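# Line up three lettered blocks alphabetically on the mat

## Task

Of the four blocks, the three with a letter printed on top must end up entirely on the mat, placed near each other in one straight line, ordered alphabetically from left to right when looked at from the scene frame's origin, each with its letter facing upward and not upside down or sideways. The remaining block must end up completely off the mat.

## Robot and tools

Robot: two arms, left_arm and right_arm, each ending in a five-finger hand (left_arm has a left hand, the mirror of the right). Bases in the scene frame: left_arm at (+0.023, +0.336, -0.001) m, right_arm at (-0.027, -0.239, -0.003) m, both turned almost not at all about z. A post stands behind the arms and a camera stand sits between them just behind the bases; avoid both.

Frames: the scene frame has its origin at table-top height midway between the nominal bases, +z up, +x out over the table, left_arm toward +y. Arm names do not match image sides. Each arm's reported hand pose, velocities and targets, and all pose offsets you send, use that arm's own base frame and axes; rotations turn about the current Hand target position. The hand point sits 0.05 m in front of the palm and 0.15 m out from the wrist face; its +z runs along the straight fingers, +y out of the palm, +x across the palm (away from the thumb on the right hand, toward the thumb on the left). Straight fingers extend 0.06 to 0.07 m past the point and lie 0.06 m behind it along -y. A bracket on the little-finger side of the wrist can strike things. Printed poses can be a few cm off; at rest the hand often sits 1 to 3 cm (sometimes 5 cm) short of the command, usually low, without any contact. Small moves may not start; send the remaining gap as a further offset.

Row layout (used by execute_actions and move): 28 numbers, each in [-1, 1]. Numbers 1 to 6: left_arm dx, dy, dz, rx, ry, rz. Numbers 7 to 14: left hand thumb_turn, thumb_bend, index, middle, ring, little, force_limit, speed. Numbers 15 to 20: right_arm dx, dy, dz, rx, ry, rz. Numbers 21 to 28: right hand in the same eight-number order. Pose numbers are offsets, not poses: they count from that arm's Hand target as it stood when the action or move began, with 1.0 = 0.6 m or 180 degrees; rx, ry, rz form one rotation vector. Every row inside an action counts from that same starting target, so repeating an offset in a later call moves further. All six pose numbers at 0 asks nothing new of that arm. Each step the commanded orientation is clipped to within 40 degrees of the measured one.

Hand numbers are target positions, not offsets: -1 open, +1 closed for each motor (thumb_turn +1 puts the thumb in front of the palm). force_limit maps -1..+1 to about 0..10 N at the fingertip (15 N for both thumb motors); speed rises from near 0 at -1 to full at +0.48 and above. To keep a hand unchanged, resend the last eight numbers actually executed for it; if none yet, send its hand_measured plus hand_force_limit and hand_speed. With thumb turned in, the hand grips objects about 0.035 to 0.065 m thick; thumb tip plus index pad can pinch light things up to about 0.08 m. For gentle grips use speed -0.94 or lower. To squeeze harder, raise force_limit and send a target more closed than hand_measured; to loosen, send one more open.

Tools:
execute_actions(actions, cameras): actions is a list of actions, each a table of 1 to 15 rows, each row 1/30 s; a short table repeats its last row to 15 steps. An empty list returns state plus all camera images. cameras: list of names, ["all"], or [].
move(target, speed, blend, blocking, cameras): target is one 28-number row or up to 15 rows; every row's offsets count from the Hand targets at the move's start, not from the previous row. Paths are straight, end together, and stop after 10 s. speed in m/s, 0.002 to 4.3 (default 0.25), turns at twice that in rad/s; one value or one per target. blend in m rounds corners (0 = stop at each). Hand numbers in later rows are applied on arrival once everything is still. Moves do not avoid obstacles or the other arm; faster moves stray and hit harder. blocking=false returns after about 0.5 s while it continues.
wait(seconds, cameras): 0 to 3600 s, no new commands.
stop(cameras): brakes a running move.
zoom_image(camera, region): region [x0, y0, x1, y1] in pixels, at most 504 each way, from the newest image of that camera.
show_instructions(): shows reference pages.
finished_scene(scene): ends the scene, optional scene=1.
Cameras: cam_head_left, cam_head_right, cam_high, cam_low, cam_left_wrist, cam_right_wrist, all 504x504.

Results: end_effector_position (m) and end_effector_quat_wxyz per arm in its base frame; Hand target is the last commanded pose after clipping, the base for the next offsets. hand_measured, hand_stopped_by (moving, target, force, stalled, fault) and hand_load_n (fingertip N, positive pushes open) list six values in motor order; a grip lost shows as load near 0. Joint torques follow joint order; 3 and 4 wrap at ±28 N m. A move adds a move: line (done, off_target, moving, held, fault) and limits (paced = clipped, held = steps withheld). MOTOR HOT appears at 85 °C; at 100 °C the arm drops for 30 to 60 s.

Avoid: dropping or releasing moving blocks, fast impacts, hard pushes into the table or fixed parts, arms pressing against each other or one hand closing on the other, passing near an arm's own base (elbow swings), long stretched holds. Anything falling off the table, or left off it, fails the task. The final layout must stay correct after the robot lets go.

Each tool is called after "Emit:" as name(argument=value, ...) on one line, values as JSON.

Reference images:

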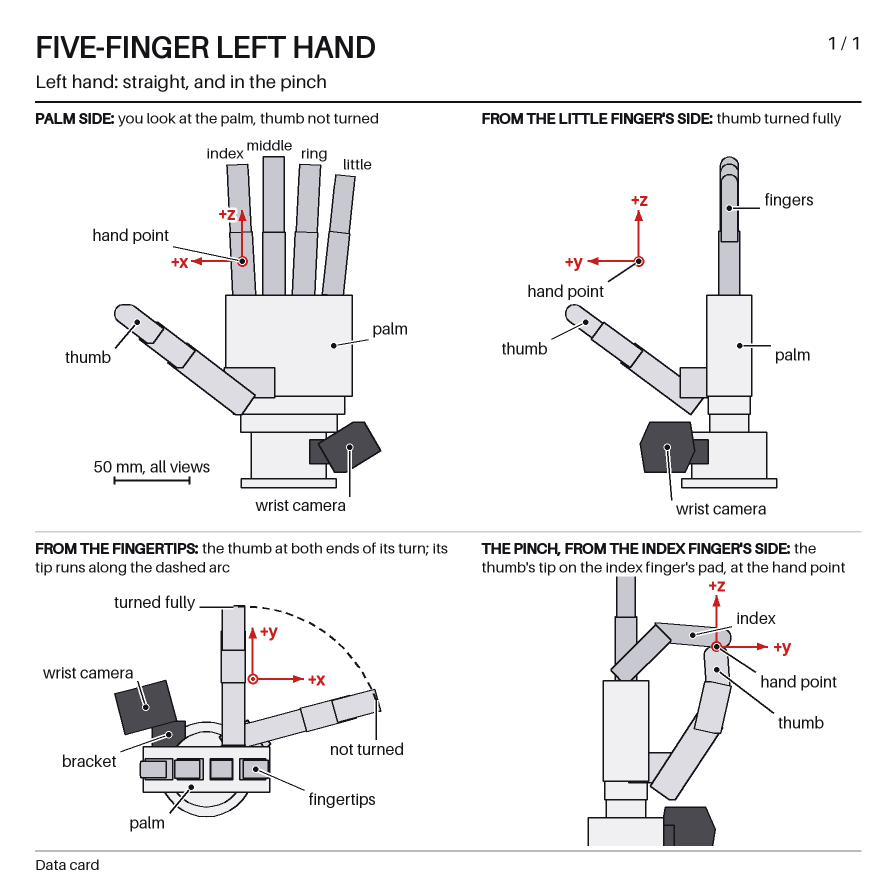

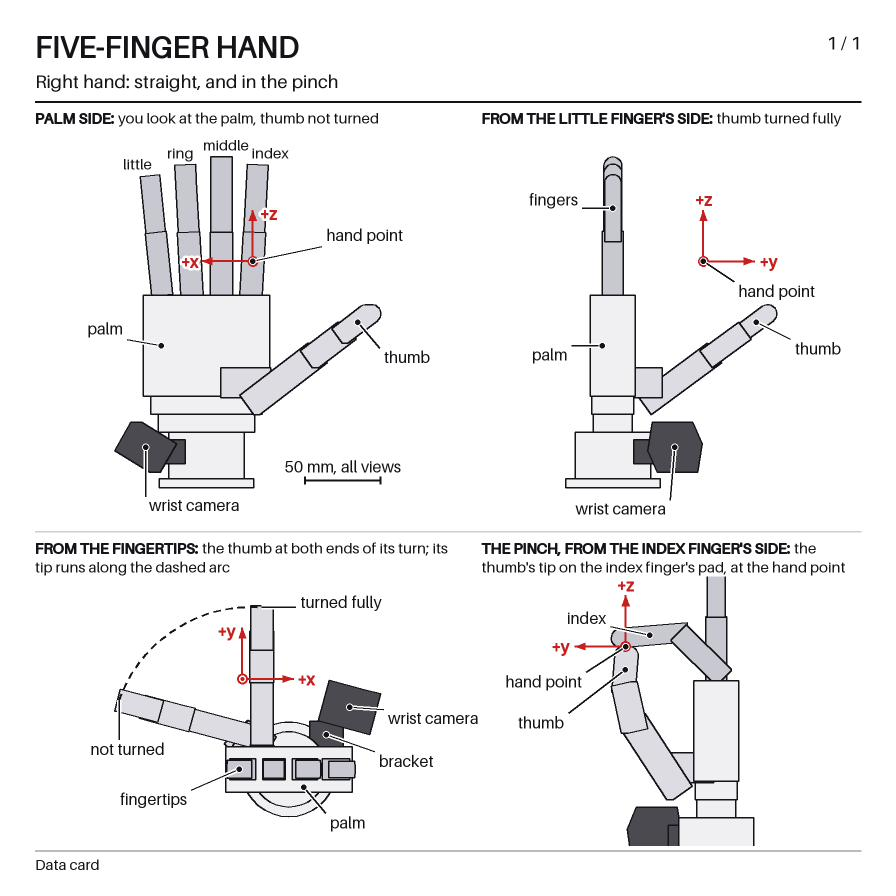

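## Session

Emit:
execute_actions(actions=[])

Scene clock: 0.00 s.
left_arm: end_effector_position=(+0.2685, -0.3466, +0.3616) hand_measured=(-1.000, -1.000, -1.000, -1.000, -1.000, -1.000) hand_load_n=(+0.0, +0.5, +0.0, +0.0, +0.0, +0.0) hand_stopped_by=(target, target, target, target, target, target) hand_force_limit=0.00 hand_speed=-0.80 end_effector_quat_wxyz=(-0.079, +0.038, +0.955, -0.285) | right_arm: end_effector_position=(+0.1884, -0.1455, +0.1208) hand_measured=(-1.000, -1.000, -1.000, -1.000, -1.000, -1.000) hand_load_n=(+0.0, -0.5, +0.0, +0.0, +0.0, +0.5) hand_stopped_by=(target, target, target, target, target, target) hand_force_limit=0.00 hand_speed=-0.80 end_effector_quat_wxyz=(-0.084, +0.880, -0.372, +0.284)
Joint positions: left_arm=[-0.729 1.487 1.776 -1.588 0.541 0.845] | right_arm=[-0.697 0.632 0.556 -0.976 -0.317 -1.384]
Joint velocities: within noise
Joint torques (N m): no reading
Heat: left arm: hottest wrist pitch 26 °C; right arm: hottest shoulder 29 °C.
Hand target: left_arm +0.2714, -0.3492, +0.3674; -0.072, +0.040, +0.954, -0.290 | right_arm +0.1930, -0.1495, +0.1305; -0.081, +0.878, -0.369, +0.294

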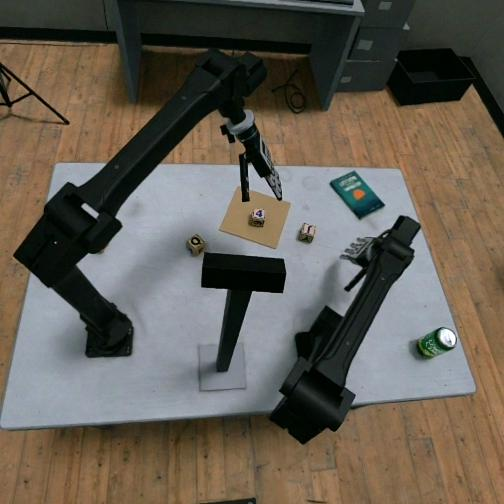

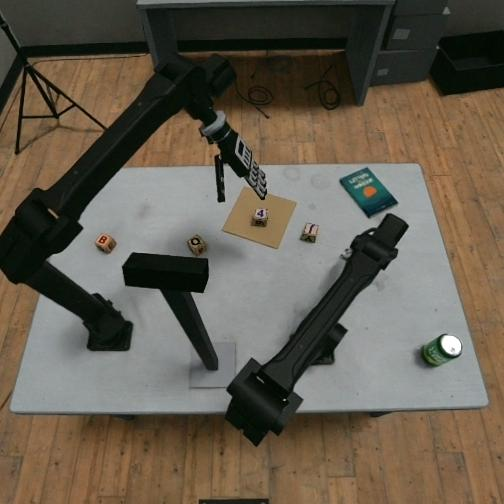

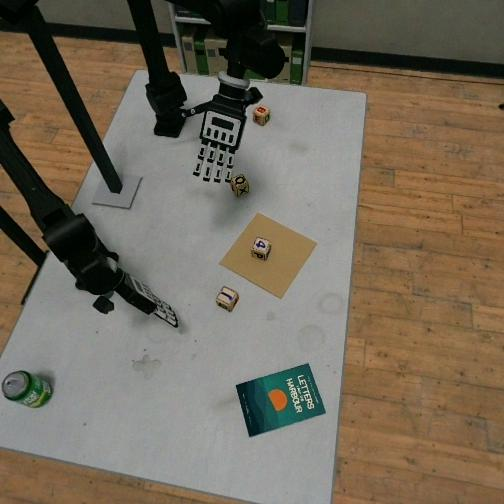

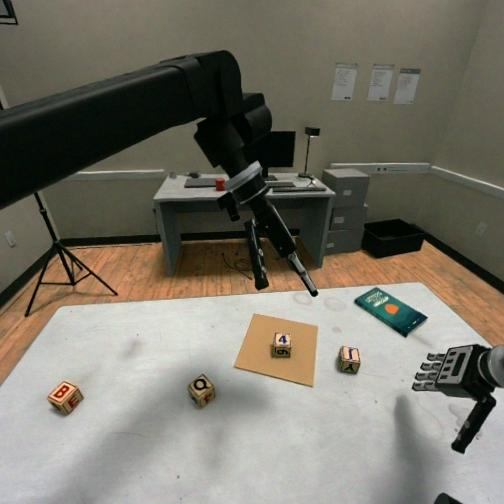

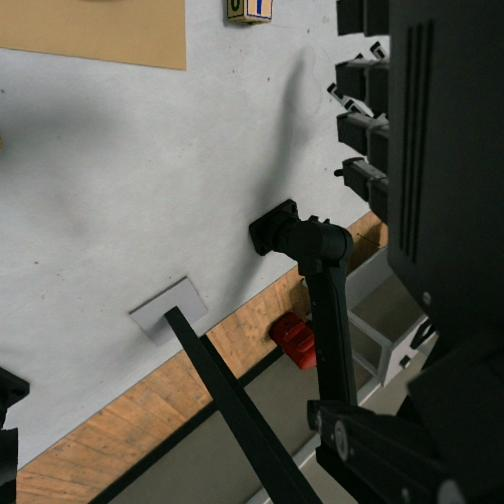

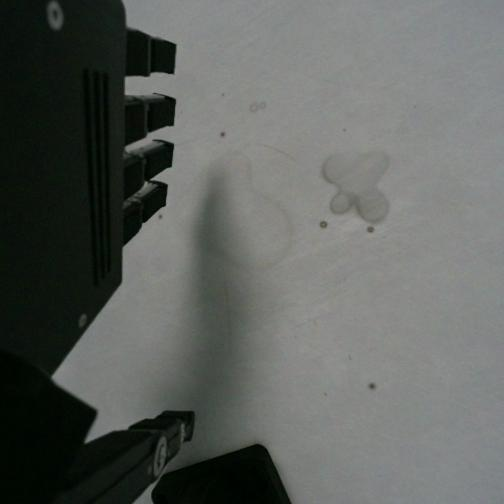

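Emit:
zoom_image(camera="cam_low", region=[40, 360, 100, 420])

Emit:
zoom_image(camera="cam_low", region=[170, 360, 230, 420])

Emit:
zoom_image(camera="cam_low", region=[230, 300, 380, 400])

Emit:
zoom_image(camera="cam_high", region=[200, 80, 350, 330])

Emit:
zoom_image(camera="cam_head_right", region=[80, 170, 340, 280])

Scaled by 8.400 from the camera's image (finer frame: 720x720).

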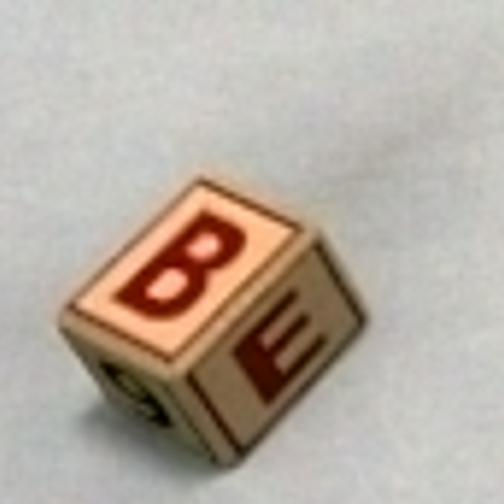

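Scaled by 8.400 from the camera's image (finer frame: 720x720).

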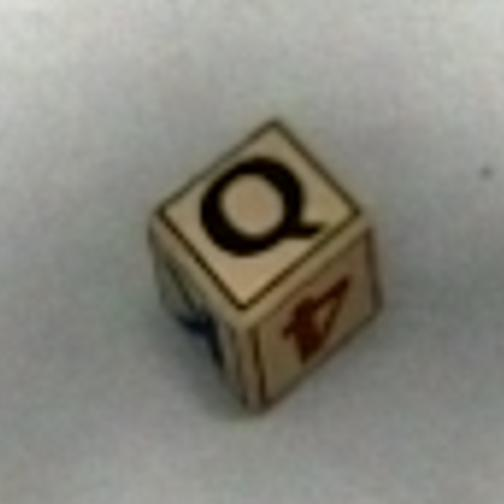

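Scaled by 3.360 from the camera's image (finer frame: 720x720).

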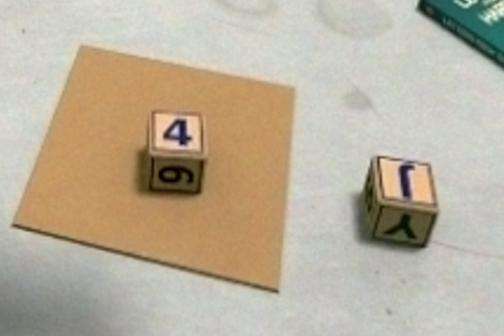

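Scaled by 2.016 from the camera's image (finer frame: 720x720).

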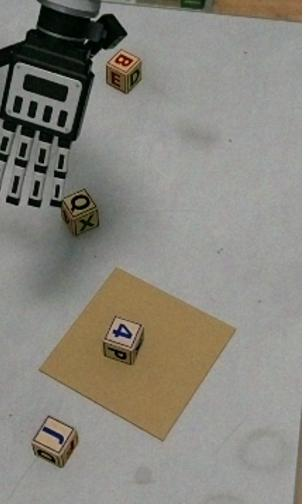

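Scaled by 1.938 from the camera's image (finer frame: 720x720).

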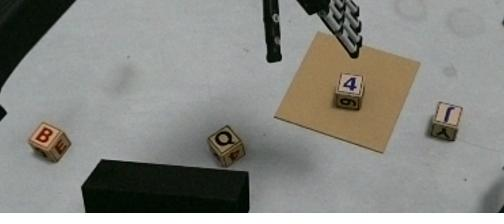

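Emit:
zoom_image(camera="cam_head_right", region=[60, 150, 480, 450])

Emit:
zoom_image(camera="cam_low", region=[230, 300, 310, 400])

Emit:
zoom_image(camera="cam_high", region=[200, 200, 330, 330])

Scaled by 1.200 from the camera's image (finer frame: 720x720).

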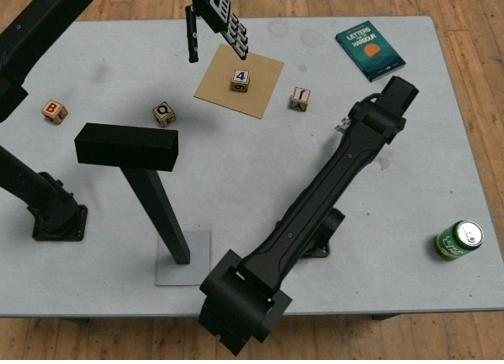

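Scaled by 5.040 from the camera's image (finer frame: 720x720).

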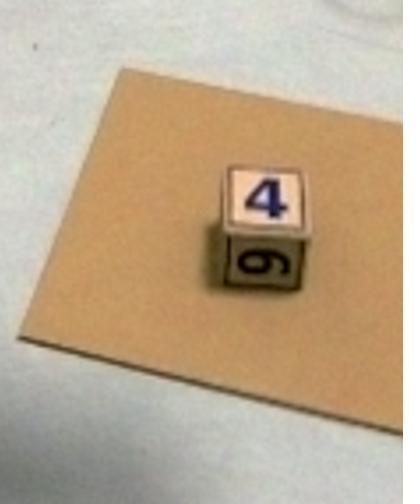

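Scaled by 3.877 from the camera's image (finer frame: 720x720).

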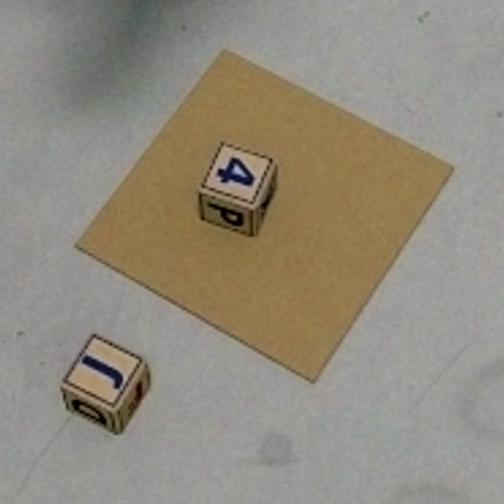

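Emit:
move(target=[0.01,0.657,-0.245,-0.0995,-0.142,0.5346,1,-0.7,-0.5,-0.5,-1,-1,-0.5,-0.2,0.394,0.539,0.083,0.206,-0.145,-0.154,1,-0.7,-0.5,-0.5,-1,-1,-0.5,-0.2], cameras=["all"])

Scene clock: 92.33 s.
left_arm: end_effector_position=(+0.2762, +0.0427, +0.2184) hand_measured=(+1.000, -0.700, -0.500, -0.500, -1.000, -1.000) hand_load_n=(+0.0, +0.0, +0.0, +0.0, +0.0, +0.0) hand_stopped_by=(target, target, target, target, target, target) hand_force_limit=-0.50 hand_speed=-0.20 end_effector_quat_wxyz=(-0.350, +0.609, -0.616, +0.356) | right_arm: end_effector_position=(+0.4134, +0.1621, +0.1591) hand_measured=(+1.000, -0.700, -0.500, -0.500, -1.000, -1.000) hand_load_n=(+0.0, +0.0, +0.0, +0.0, +0.0, +0.0) hand_stopped_by=(target, target, target, target, target, target) hand_force_limit=-0.50 hand_speed=-0.20 end_effector_quat_wxyz=(-0.337, +0.622, -0.611, +0.355)
Joint positions: left_arm=[0.503 0.477 0.592 -0.701 0.442 0.273] | right_arm=[0.454 1.052 0.681 -0.229 0.397 0.226]
Joint torques (N m): left_arm=[-1.26 1.2 8.84 3.04 0.25 -0.08] | right_arm=[0.09 -4.01 12.53 2.33 0.29 0.1]
Heat: left arm: hottest elbow 29 °C; right arm: hottest elbow 33 °C.
Hand target: left_arm +0.2775, +0.0450, +0.2203; -0.359, +0.609, -0.609, +0.360 | right_arm +0.4295, +0.1739, +0.1803; -0.359, +0.609, -0.609, +0.359
Off the commanded pose: left_arm 0.003 m, 1 deg | right_arm 0.029 m, 3 deg.
move: off_target (right_arm)

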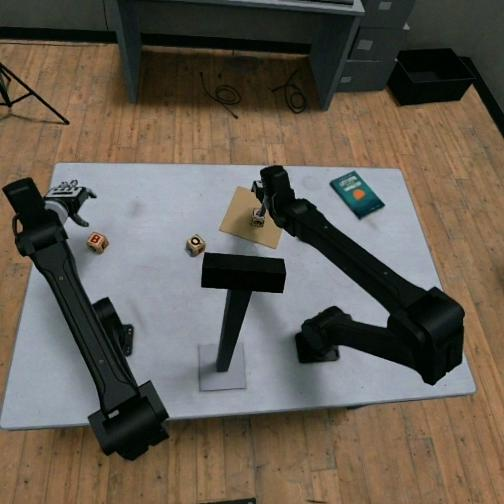

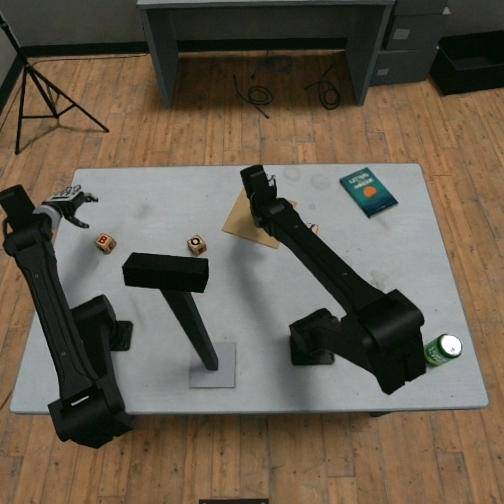

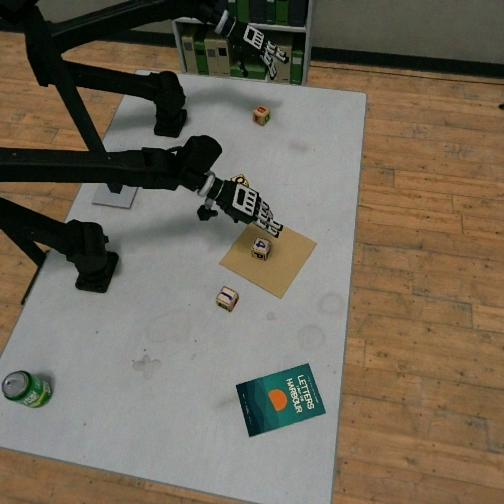

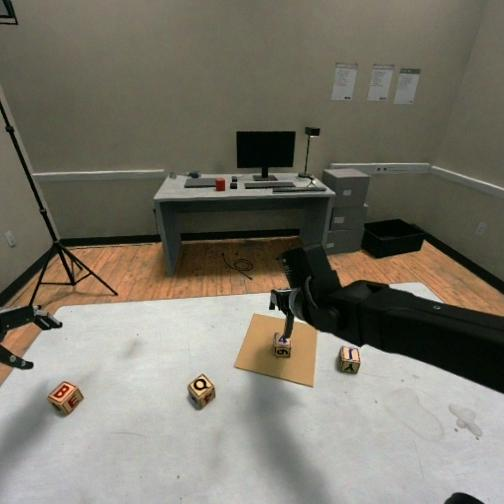

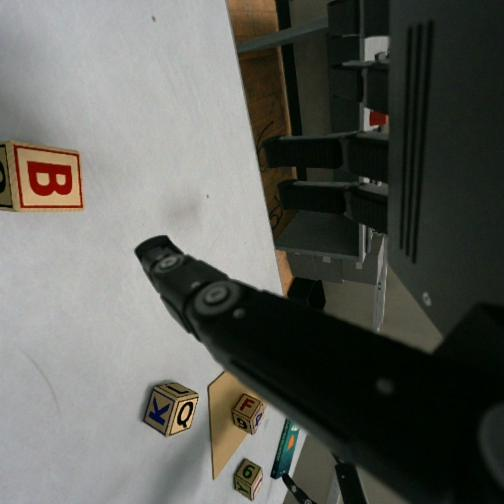

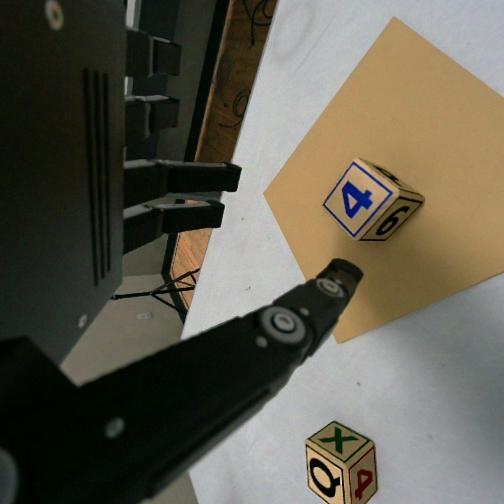

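Emit:
zoom_image(camera="cam_left_wrist", region=[0, 100, 200, 250])

Emit:
zoom_image(camera="cam_high", region=[220, 90, 300, 200])

Emit:
zoom_image(camera="cam_head_left", region=[80, 200, 220, 270])

Scaled by 2.520 from the camera's image (finer frame: 720x720).

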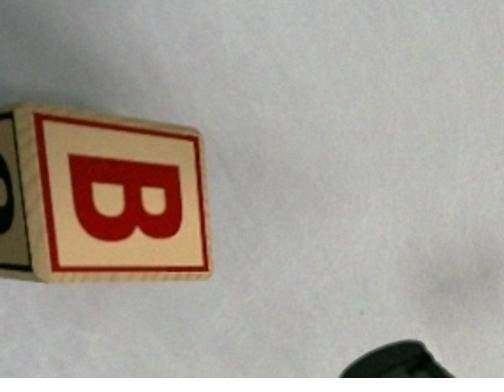

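Scaled by 4.582 from the camera's image (finer frame: 720x720).

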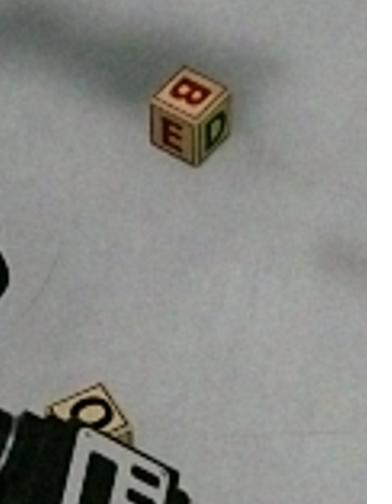

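Scaled by 3.600 from the camera's image (finer frame: 720x720).

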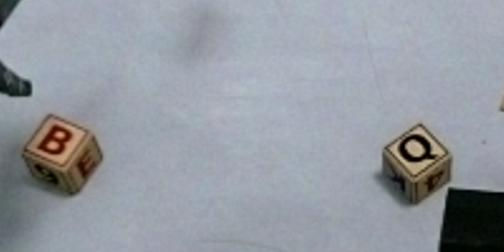

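Emit:
zoom_image(camera="cam_right_wrist", region=[250, 0, 500, 350])

Emit:
zoom_image(camera="cam_left_wrist", region=[120, 350, 300, 504])

Scaled by 1.440 from the camera's image (finer frame: 720x720).

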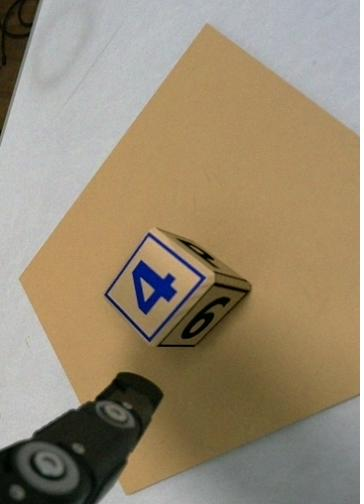

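Scaled by 2.800 from the camera's image (finer frame: 720x720).

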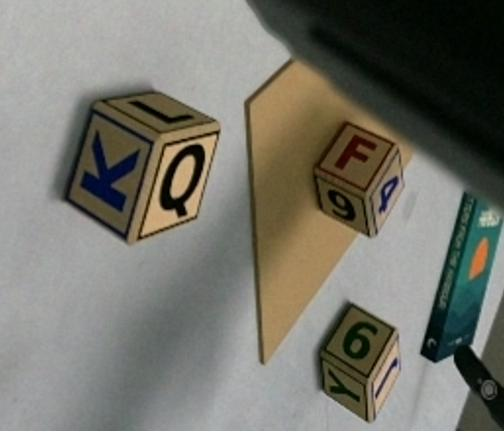

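Emit:
move(target=[-0.033,0.062,-0.18,0,0,-0.1556,1,-0.7,-0.5,-0.5,-1,-1,-0.5,-0.2,-0.005,-0.007,-0.082,0,-0.017,-0.061,1,-0.7,-0.5,-0.5,-1,-1,-0.5,-0.2], cameras=["cam_left_wrist","cam_right_wrist","cam_low","cam_high"], speed=0.15)

Scene clock: 173.07 s.
left_arm: end_effector_position=(+0.2549, +0.0746, +0.1066) hand_measured=(+1.000, -0.700, -0.500, -0.500, -1.000, -1.000) hand_load_n=(+0.0, +0.0, +0.0, +0.0, +0.0, +0.0) hand_stopped_by=(target, target, target, target, target, target) hand_force_limit=-0.50 hand_speed=-0.20 end_effector_quat_wxyz=(+0.256, -0.442, +0.740, -0.437) | right_arm: end_effector_position=(+0.4255, +0.1640, +0.1342) hand_measured=(+1.000, -0.700, -0.500, -0.500, -1.000, -1.000) hand_load_n=(+0.0, +0.0, +0.0, +0.0, +0.0, +0.0) hand_stopped_by=(target, target, target, target, target, target) hand_force_limit=-0.50 hand_speed=-0.20 end_effector_quat_wxyz=(+0.334, -0.540, +0.655, -0.410)
Joint positions: left_arm=[0.86 0.924 0.518 -0.808 1.025 1.152] | right_arm=[0.537 1.139 0.624 -0.068 0.646 0.372]
Joint torques (N m): left_arm=[-0.91 -0.97 9.44 0.66 0.78 -0.01] | right_arm=[0.32 -4.78 8.58 2.28 0.4 0.06]
Heat: left arm: hottest elbow 30 °C; right arm: hottest elbow 36 °C.
Hand target: left_arm +0.2576, +0.0822, +0.1123; +0.261, -0.443, +0.739, -0.436 | right_arm +0.4265, +0.1697, +0.1311; +0.339, -0.539, +0.655, -0.408
Off the commanded pose: left_arm 0.010 m, 1 deg | right_arm 0.007 m, 1 deg.
move: done
Images, in order (width x height): cam_high 504x504, cam_low 504x504, cam_left_wrist 504x504, cam_right_wrist 504x504.

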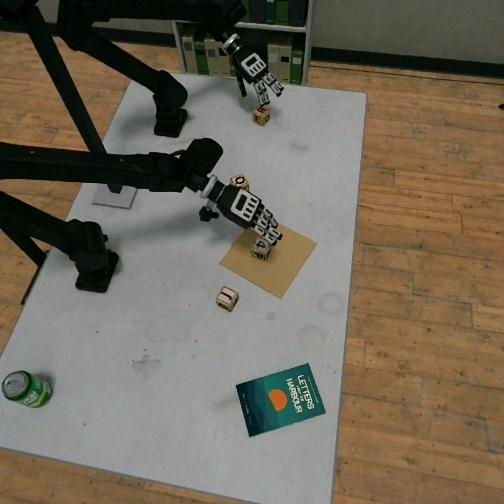

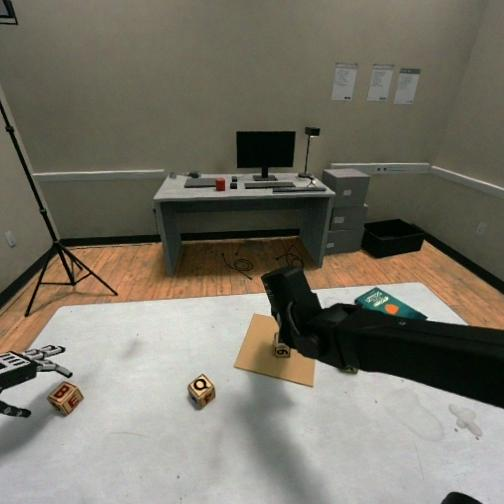

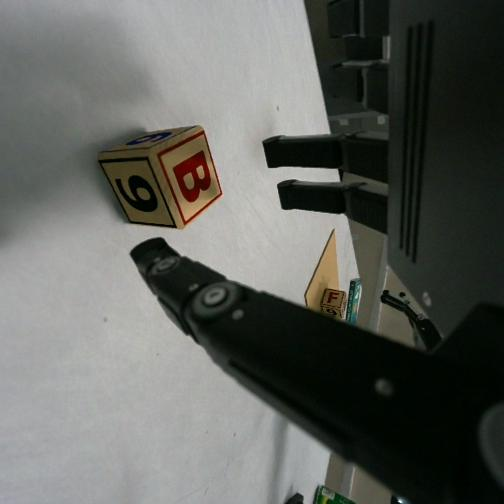

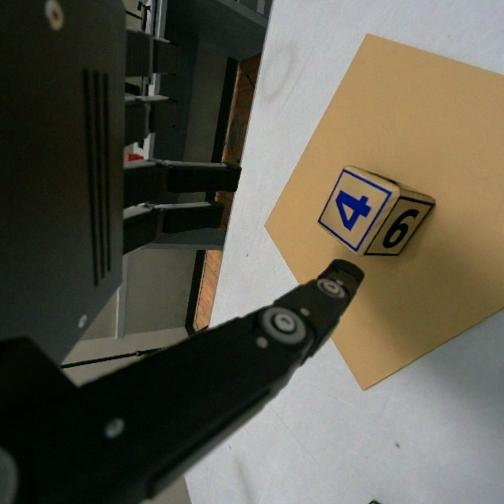

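Emit:
move(target=[0.028,0.028,-0.03,0,0,0,1,-0.7,-0.5,-0.5,-1,-1,-0.5,-0.2,-0.027,-0.023,-0.05,0,0,0,1,-0.7,-0.5,-0.5,-1,-1,-0.5,-0.2], cameras=["cam_left_wrist","cam_right_wrist","cam_low"], speed=0.1)

Scene clock: 200.10 s.
left_arm: end_effector_position=(+0.2647, +0.0858, +0.0851) hand_measured=(+1.000, -0.700, -0.500, -0.500, -1.000, -1.000) hand_load_n=(+0.0, +0.0, +0.0, +0.0, +0.0, +0.0) hand_stopped_by=(target, target, target, target, target, target) hand_force_limit=-0.50 hand_speed=-0.20 end_effector_quat_wxyz=(+0.246, -0.448, +0.738, -0.441) | right_arm: end_effector_position=(+0.4072, +0.1536, +0.1009) hand_measured=(+1.000, -0.700, -0.500, -0.500, -1.000, -1.000) hand_load_n=(+0.5, +0.0, +0.0, +0.0, +0.0, +0.0) hand_stopped_by=(target, target, target, target, target, target) hand_force_limit=-0.50 hand_speed=-0.20 end_effector_quat_wxyz=(+0.334, -0.541, +0.654, -0.409)
Joint positions: left_arm=[0.86 1.036 0.518 -0.722 1.026 1.152] | right_arm=[0.537 1.139 0.523 0.03 0.643 0.372]
Joint torques (N m): left_arm=[-1.38 -2.37 9.77 1.62 0.69 -0.09] | right_arm=[-0.62 -4.31 8.38 2.25 0.14 0.01]
Heat: left arm: hottest elbow 32 °C; right arm: hottest elbow 35 °C.
Hand target: left_arm +0.2745, +0.0990, +0.0943; +0.261, -0.443, +0.739, -0.436 | right_arm +0.4103, +0.1559, +0.1011; +0.339, -0.539, +0.655, -0.408
Off the commanded pose: left_arm 0.019 m, 2 deg | right_arm 0.004 m, 1 deg.
move: off_target (left_arm)
Images, in order (width x height): cam_low 504x504, cam_left_wrist 504x504, cam_right_wrist 504x504.

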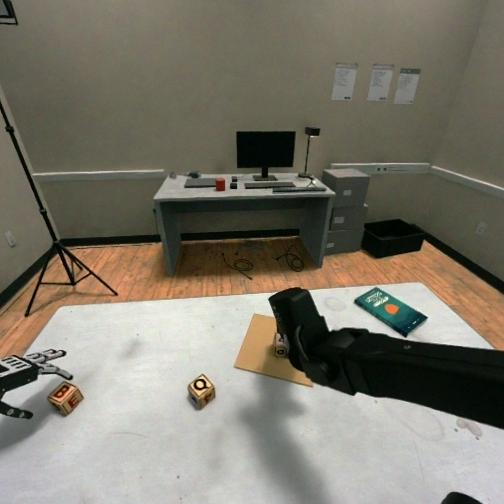

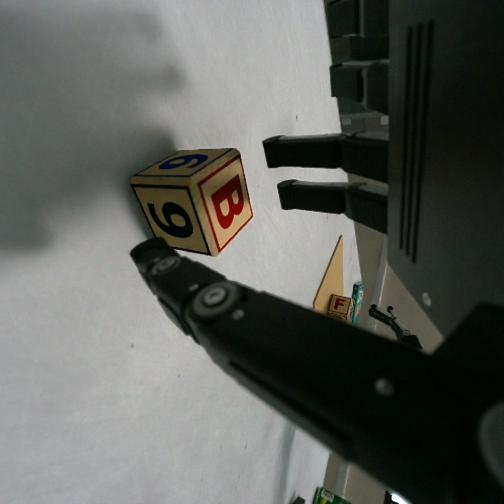

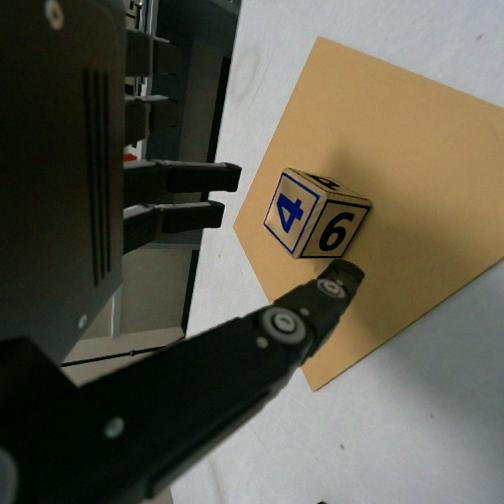

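Emit:
move(target=[0.003,0,-0.03,0,0,0,1,-0.55,-0.5,-0.5,-1,-1,-0.5,-0.2,0.004,-0.006,-0.055,0,0,0,1,-0.55,-0.5,-0.5,-1,-1,-0.5,-0.2], cameras=["cam_left_wrist","cam_right_wrist","cam_low"], speed=0.08)

Scene clock: 212.17 s.
left_arm: end_effector_position=(+0.2748, +0.0972, +0.0787) hand_measured=(+1.000, -0.550, -0.500, -0.500, -1.000, -1.000) hand_load_n=(+0.0, +0.5, +0.0, +0.0, +0.0, +0.0) hand_stopped_by=(target, target, target, target, target, target) hand_force_limit=-0.50 hand_speed=-0.20 end_effector_quat_wxyz=(+0.262, -0.440, +0.740, -0.436) | right_arm: end_effector_position=(+0.4092, +0.1553, +0.0698) hand_measured=(+1.000, -0.550, -0.500, -0.500, -1.000, -1.000) hand_load_n=(+0.0, +0.0, +0.0, -0.5, +0.0, +0.0) hand_stopped_by=(target, target, target, target, target, target) hand_force_limit=-0.50 hand_speed=-0.20 end_effector_quat_wxyz=(+0.339, -0.541, +0.654, -0.406)
Joint positions: left_arm=[0.86 1.074 0.518 -0.641 1.026 1.144] | right_arm=[0.533 1.226 0.476 0.172 0.631 0.372]
Joint torques (N m): left_arm=[-1.9 -2.61 7.35 1.76 0.6 -0.1] | right_arm=[-1.2 -4.78 7.57 2.35 0.12 -0.09]
Heat: left arm: hottest elbow 32 °C; right arm: hottest elbow 35 °C.
Hand target: left_arm +0.2763, +0.0990, +0.0764; +0.261, -0.443, +0.739, -0.436 | right_arm +0.4126, +0.1524, +0.0682; +0.339, -0.539, +0.654, -0.408
Off the commanded pose: left_arm 0.003 m, 0 deg | right_arm 0.005 m, 0 deg.
move: done
Images, in order (width x height): cam_low 504x504, cam_left_wrist 504x504, cam_right_wrist 504x504.

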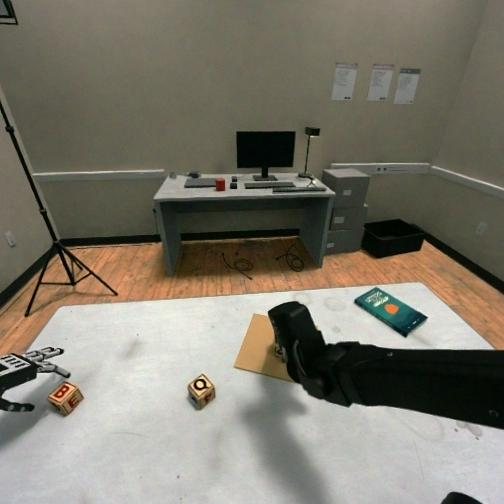

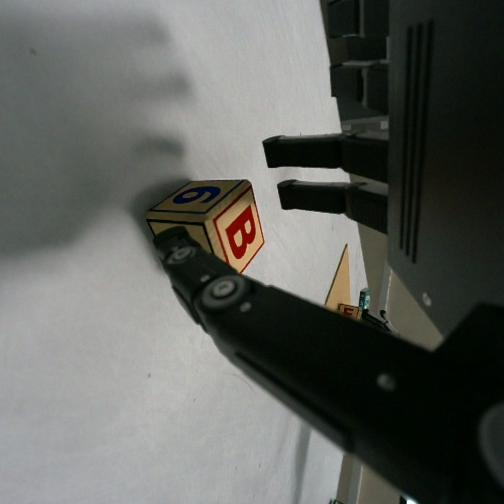

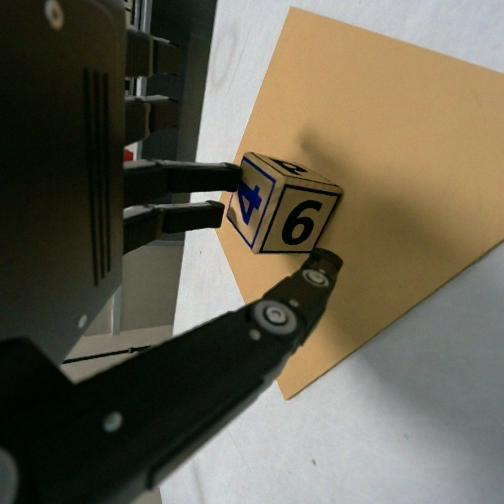

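Emit:
zoom_image(camera="cam_right_wrist", region=[180, 120, 380, 300])

Emit:
zoom_image(camera="cam_left_wrist", region=[120, 120, 320, 300])

Emit:
zoom_image(camera="cam_low", region=[0, 330, 100, 430])

Emit:
zoom_image(camera="cam_low", region=[230, 280, 350, 400])

Scaled by 2.520 from the camera's image (finer frame: 720x720).

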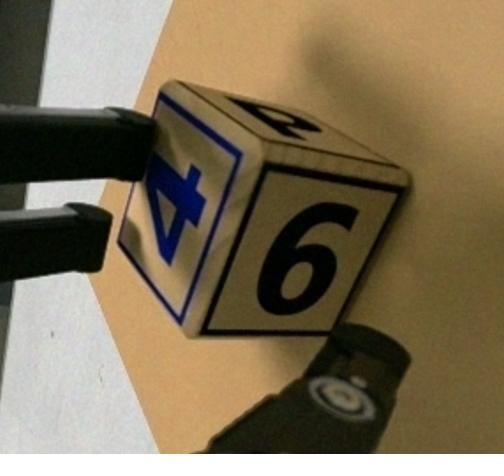

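Scaled by 2.520 from the camera's image (finer frame: 720x720).

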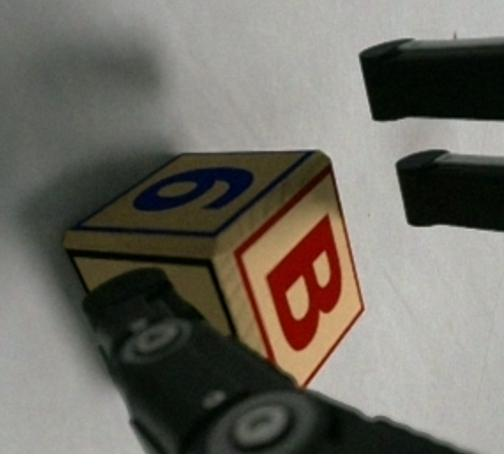

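Scaled by 5.040 from the camera's image (finer frame: 720x720).

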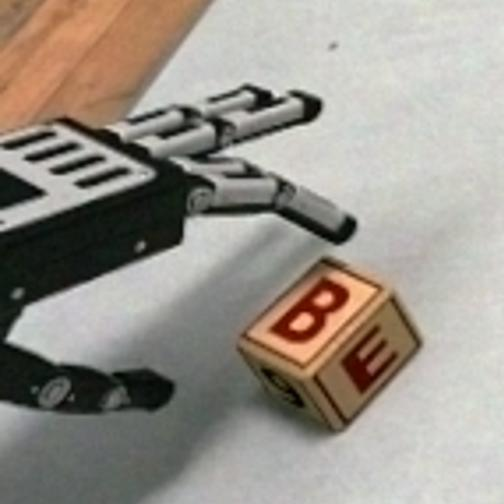

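Scaled by 4.200 from the camera's image (finer frame: 720x720).

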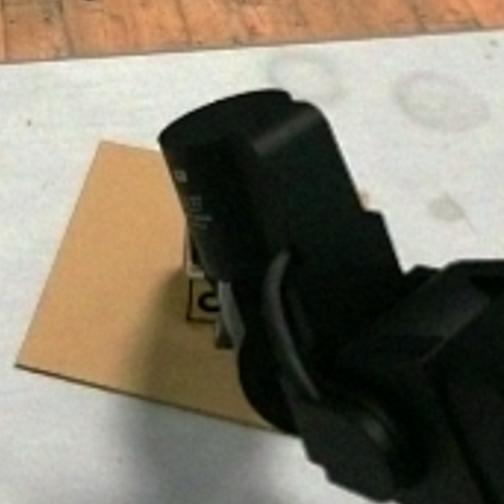

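Emit:
move(target=[0.026,-0.029,0,0,0,0,1,-0.55,-0.5,-0.5,-1,-1,-0.5,-0.2,0.036,-0.007,0.017,0,0,0,1,-0.55,-0.5,-0.5,-1,-1,-0.5,-0.2], cameras=["cam_left_wrist","cam_right_wrist","cam_low"], speed=0.08)

Emit:
zoom_image(camera="cam_low", region=[0, 330, 100, 430])

Scene clock: 245.93 s.
left_arm: end_effector_position=(+0.2909, +0.0844, +0.0759) hand_measured=(+1.000, -0.550, -0.500, -0.500, -1.000, -1.000) hand_load_n=(+0.0, +0.0, +0.0, +0.0, +0.0, +0.0) hand_stopped_by=(target, target, target, target, target, target) hand_force_limit=-0.50 hand_speed=-0.20 end_effector_quat_wxyz=(+0.257, -0.448, +0.737, -0.437) | right_arm: end_effector_position=(+0.4193, +0.1442, +0.0680) hand_measured=(+1.000, -0.550, -0.500, -0.500, -1.000, -1.000) hand_load_n=(+0.0, +0.0, +0.0, +0.0, -0.5, +0.0) hand_stopped_by=(target, target, target, target, target, target) hand_force_limit=-0.50 hand_speed=-0.20 end_effector_quat_wxyz=(+0.332, -0.544, +0.657, -0.404)
Joint positions: left_arm=[0.779 1.07 0.496 -0.509 0.988 0.991] | right_arm=[0.485 1.243 0.492 0.172 0.593 0.345]
Joint torques (N m): left_arm=[-2.67 -4.78 6.79 2.02 0.53 -0.11] | right_arm=[-1.08 -4.6 10.14 1.87 0.11 -0.11]
Heat: left arm: hottest elbow 31 °C; right arm: hottest elbow 35 °C.
Hand target: left_arm +0.2919, +0.0816, +0.0764; +0.261, -0.443, +0.739, -0.436 | right_arm +0.4343, +0.1482, +0.0783; +0.339, -0.539, +0.655, -0.408
Off the commanded pose: left_arm 0.003 m, 1 deg | right_arm 0.019 m, 1 deg.
move: off_target (right_arm)
Images, in order (width x height): cam_low 504x504, cam_left_wrist 504x504, cam_right_wrist 504x504.

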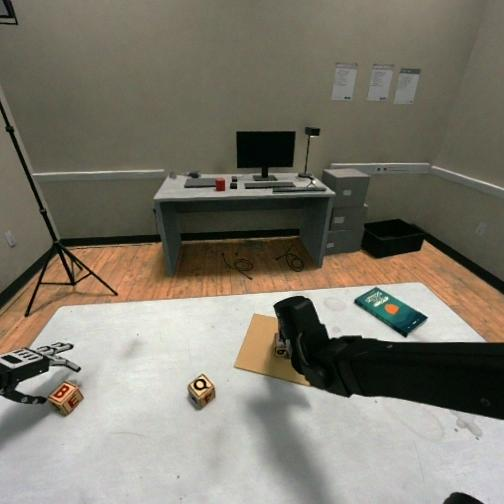

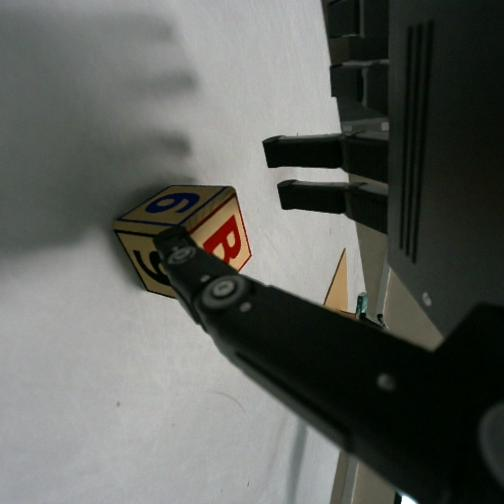

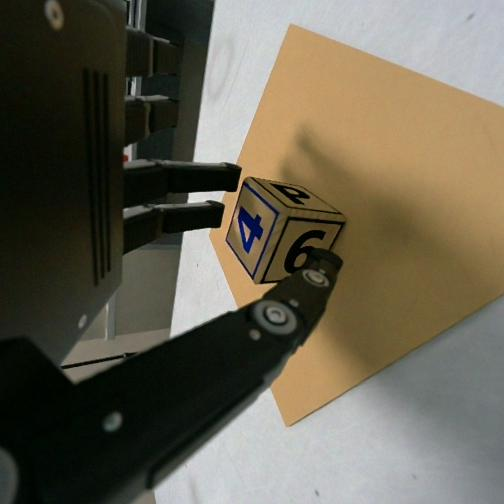

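Scaled by 5.040 from the camera's image (finer frame: 720x720).

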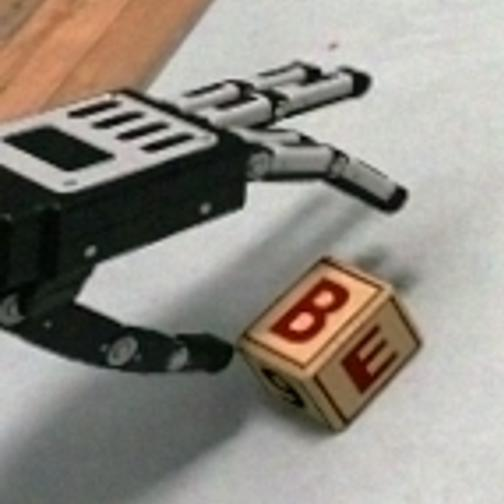

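Emit:
move(target=[[-0.009,-0.010,0.039,0,0,0,1,-0.55,-0.5,-0.5,-1,-1,-0.5,-0.2,0.002,0.006,0.0445,0,0,0,1,-0.55,-0.5,-0.5,-1,-1,-0.5,-0.2],[-0.009,-0.010,-0.034,0,0,0,1,-0.55,-0.5,-0.5,-1,-1,-0.5,-0.2,0.002,0.006,-0.038,0,0,0,1,-0.55,-0.5,-0.5,-1,-1,-0.5,-0.2]], cameras=["cam_left_wrist","cam_right_wrist","cam_low"], speed=0.08)

Emit:
zoom_image(camera="cam_low", region=[0, 330, 100, 430])

Emit:
zoom_image(camera="cam_right_wrist", region=[180, 120, 380, 300])

Scene clock: 263.27 s.
left_arm: end_effector_position=(+0.2856, +0.0792, +0.0601) hand_measured=(+1.000, -0.550, -0.500, -0.500, -1.000, -1.000) hand_load_n=(+0.0, +0.0, +0.0, +0.0, +0.0, +0.0) hand_stopped_by=(target, target, target, target, target, target) hand_force_limit=-0.50 hand_speed=-0.20 end_effector_quat_wxyz=(+0.265, -0.445, +0.737, -0.434) | right_arm: end_effector_position=(+0.4334, +0.1515, +0.0569) hand_measured=(+1.000, -0.550, -0.500, -0.500, -1.000, -1.000) hand_load_n=(+0.0, +0.0, +0.0, +0.0, +0.0, +0.0) hand_stopped_by=(target, target, target, target, target, target) hand_force_limit=-0.50 hand_speed=-0.20 end_effector_quat_wxyz=(+0.338, -0.540, +0.656, -0.406)
Joint positions: left_arm=[0.778 1.068 0.442 -0.433 0.986 0.985] | right_arm=[0.485 1.322 0.508 0.251 0.594 0.345]
Joint torques (N m): left_arm=[-2.78 -2.37 6.74 2.07 0.53 -0.09] | right_arm=[-0.5 -6.01 7.13 2.26 0.34 -0.07]
Heat: left arm: hottest elbow 30 °C; right arm: hottest elbow 36 °C.
Hand target: left_arm +0.2865, +0.0757, +0.0559; +0.261, -0.443, +0.739, -0.436 | right_arm +0.4354, +0.1517, +0.0554; +0.339, -0.539, +0.655, -0.408
Off the commanded pose: left_arm 0.005 m, 1 deg | right_arm 0.003 m, 0 deg.
move: done
Images, in order (width x height): cam_low 504x504, cam_left_wrist 504x504, cam_right_wrist 504x504.

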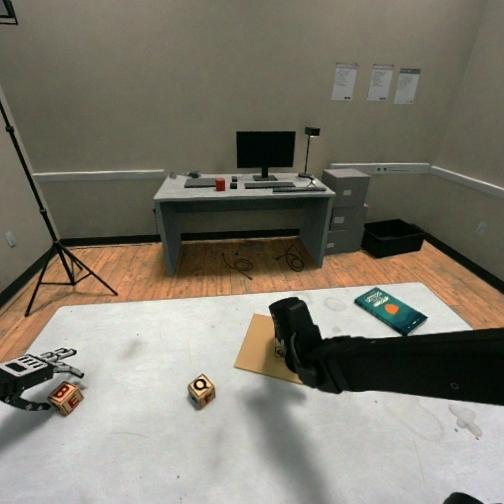

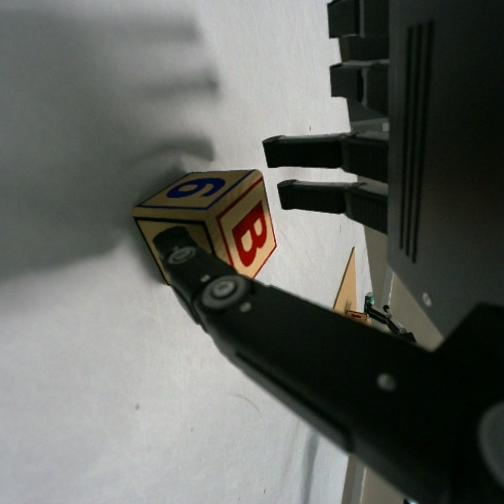

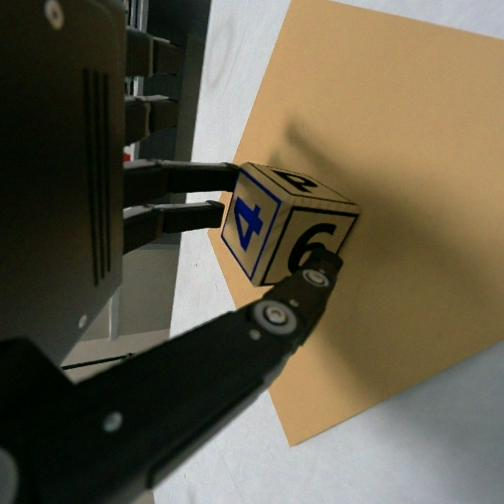

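Scaled by 5.040 from the camera's image (finer frame: 720x720).

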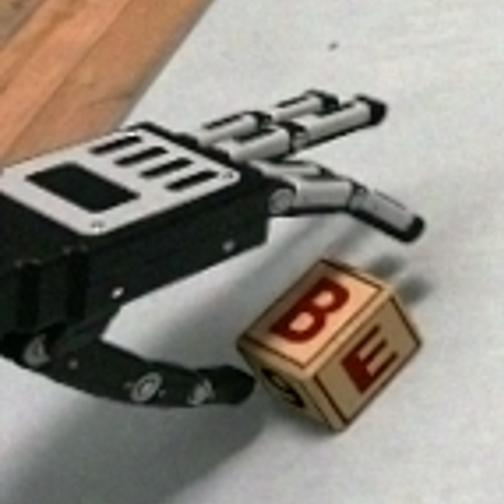

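Scaled by 2.520 from the camera's image (finer frame: 720x720).

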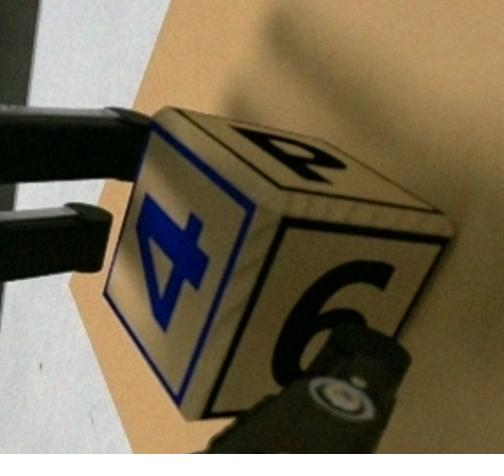

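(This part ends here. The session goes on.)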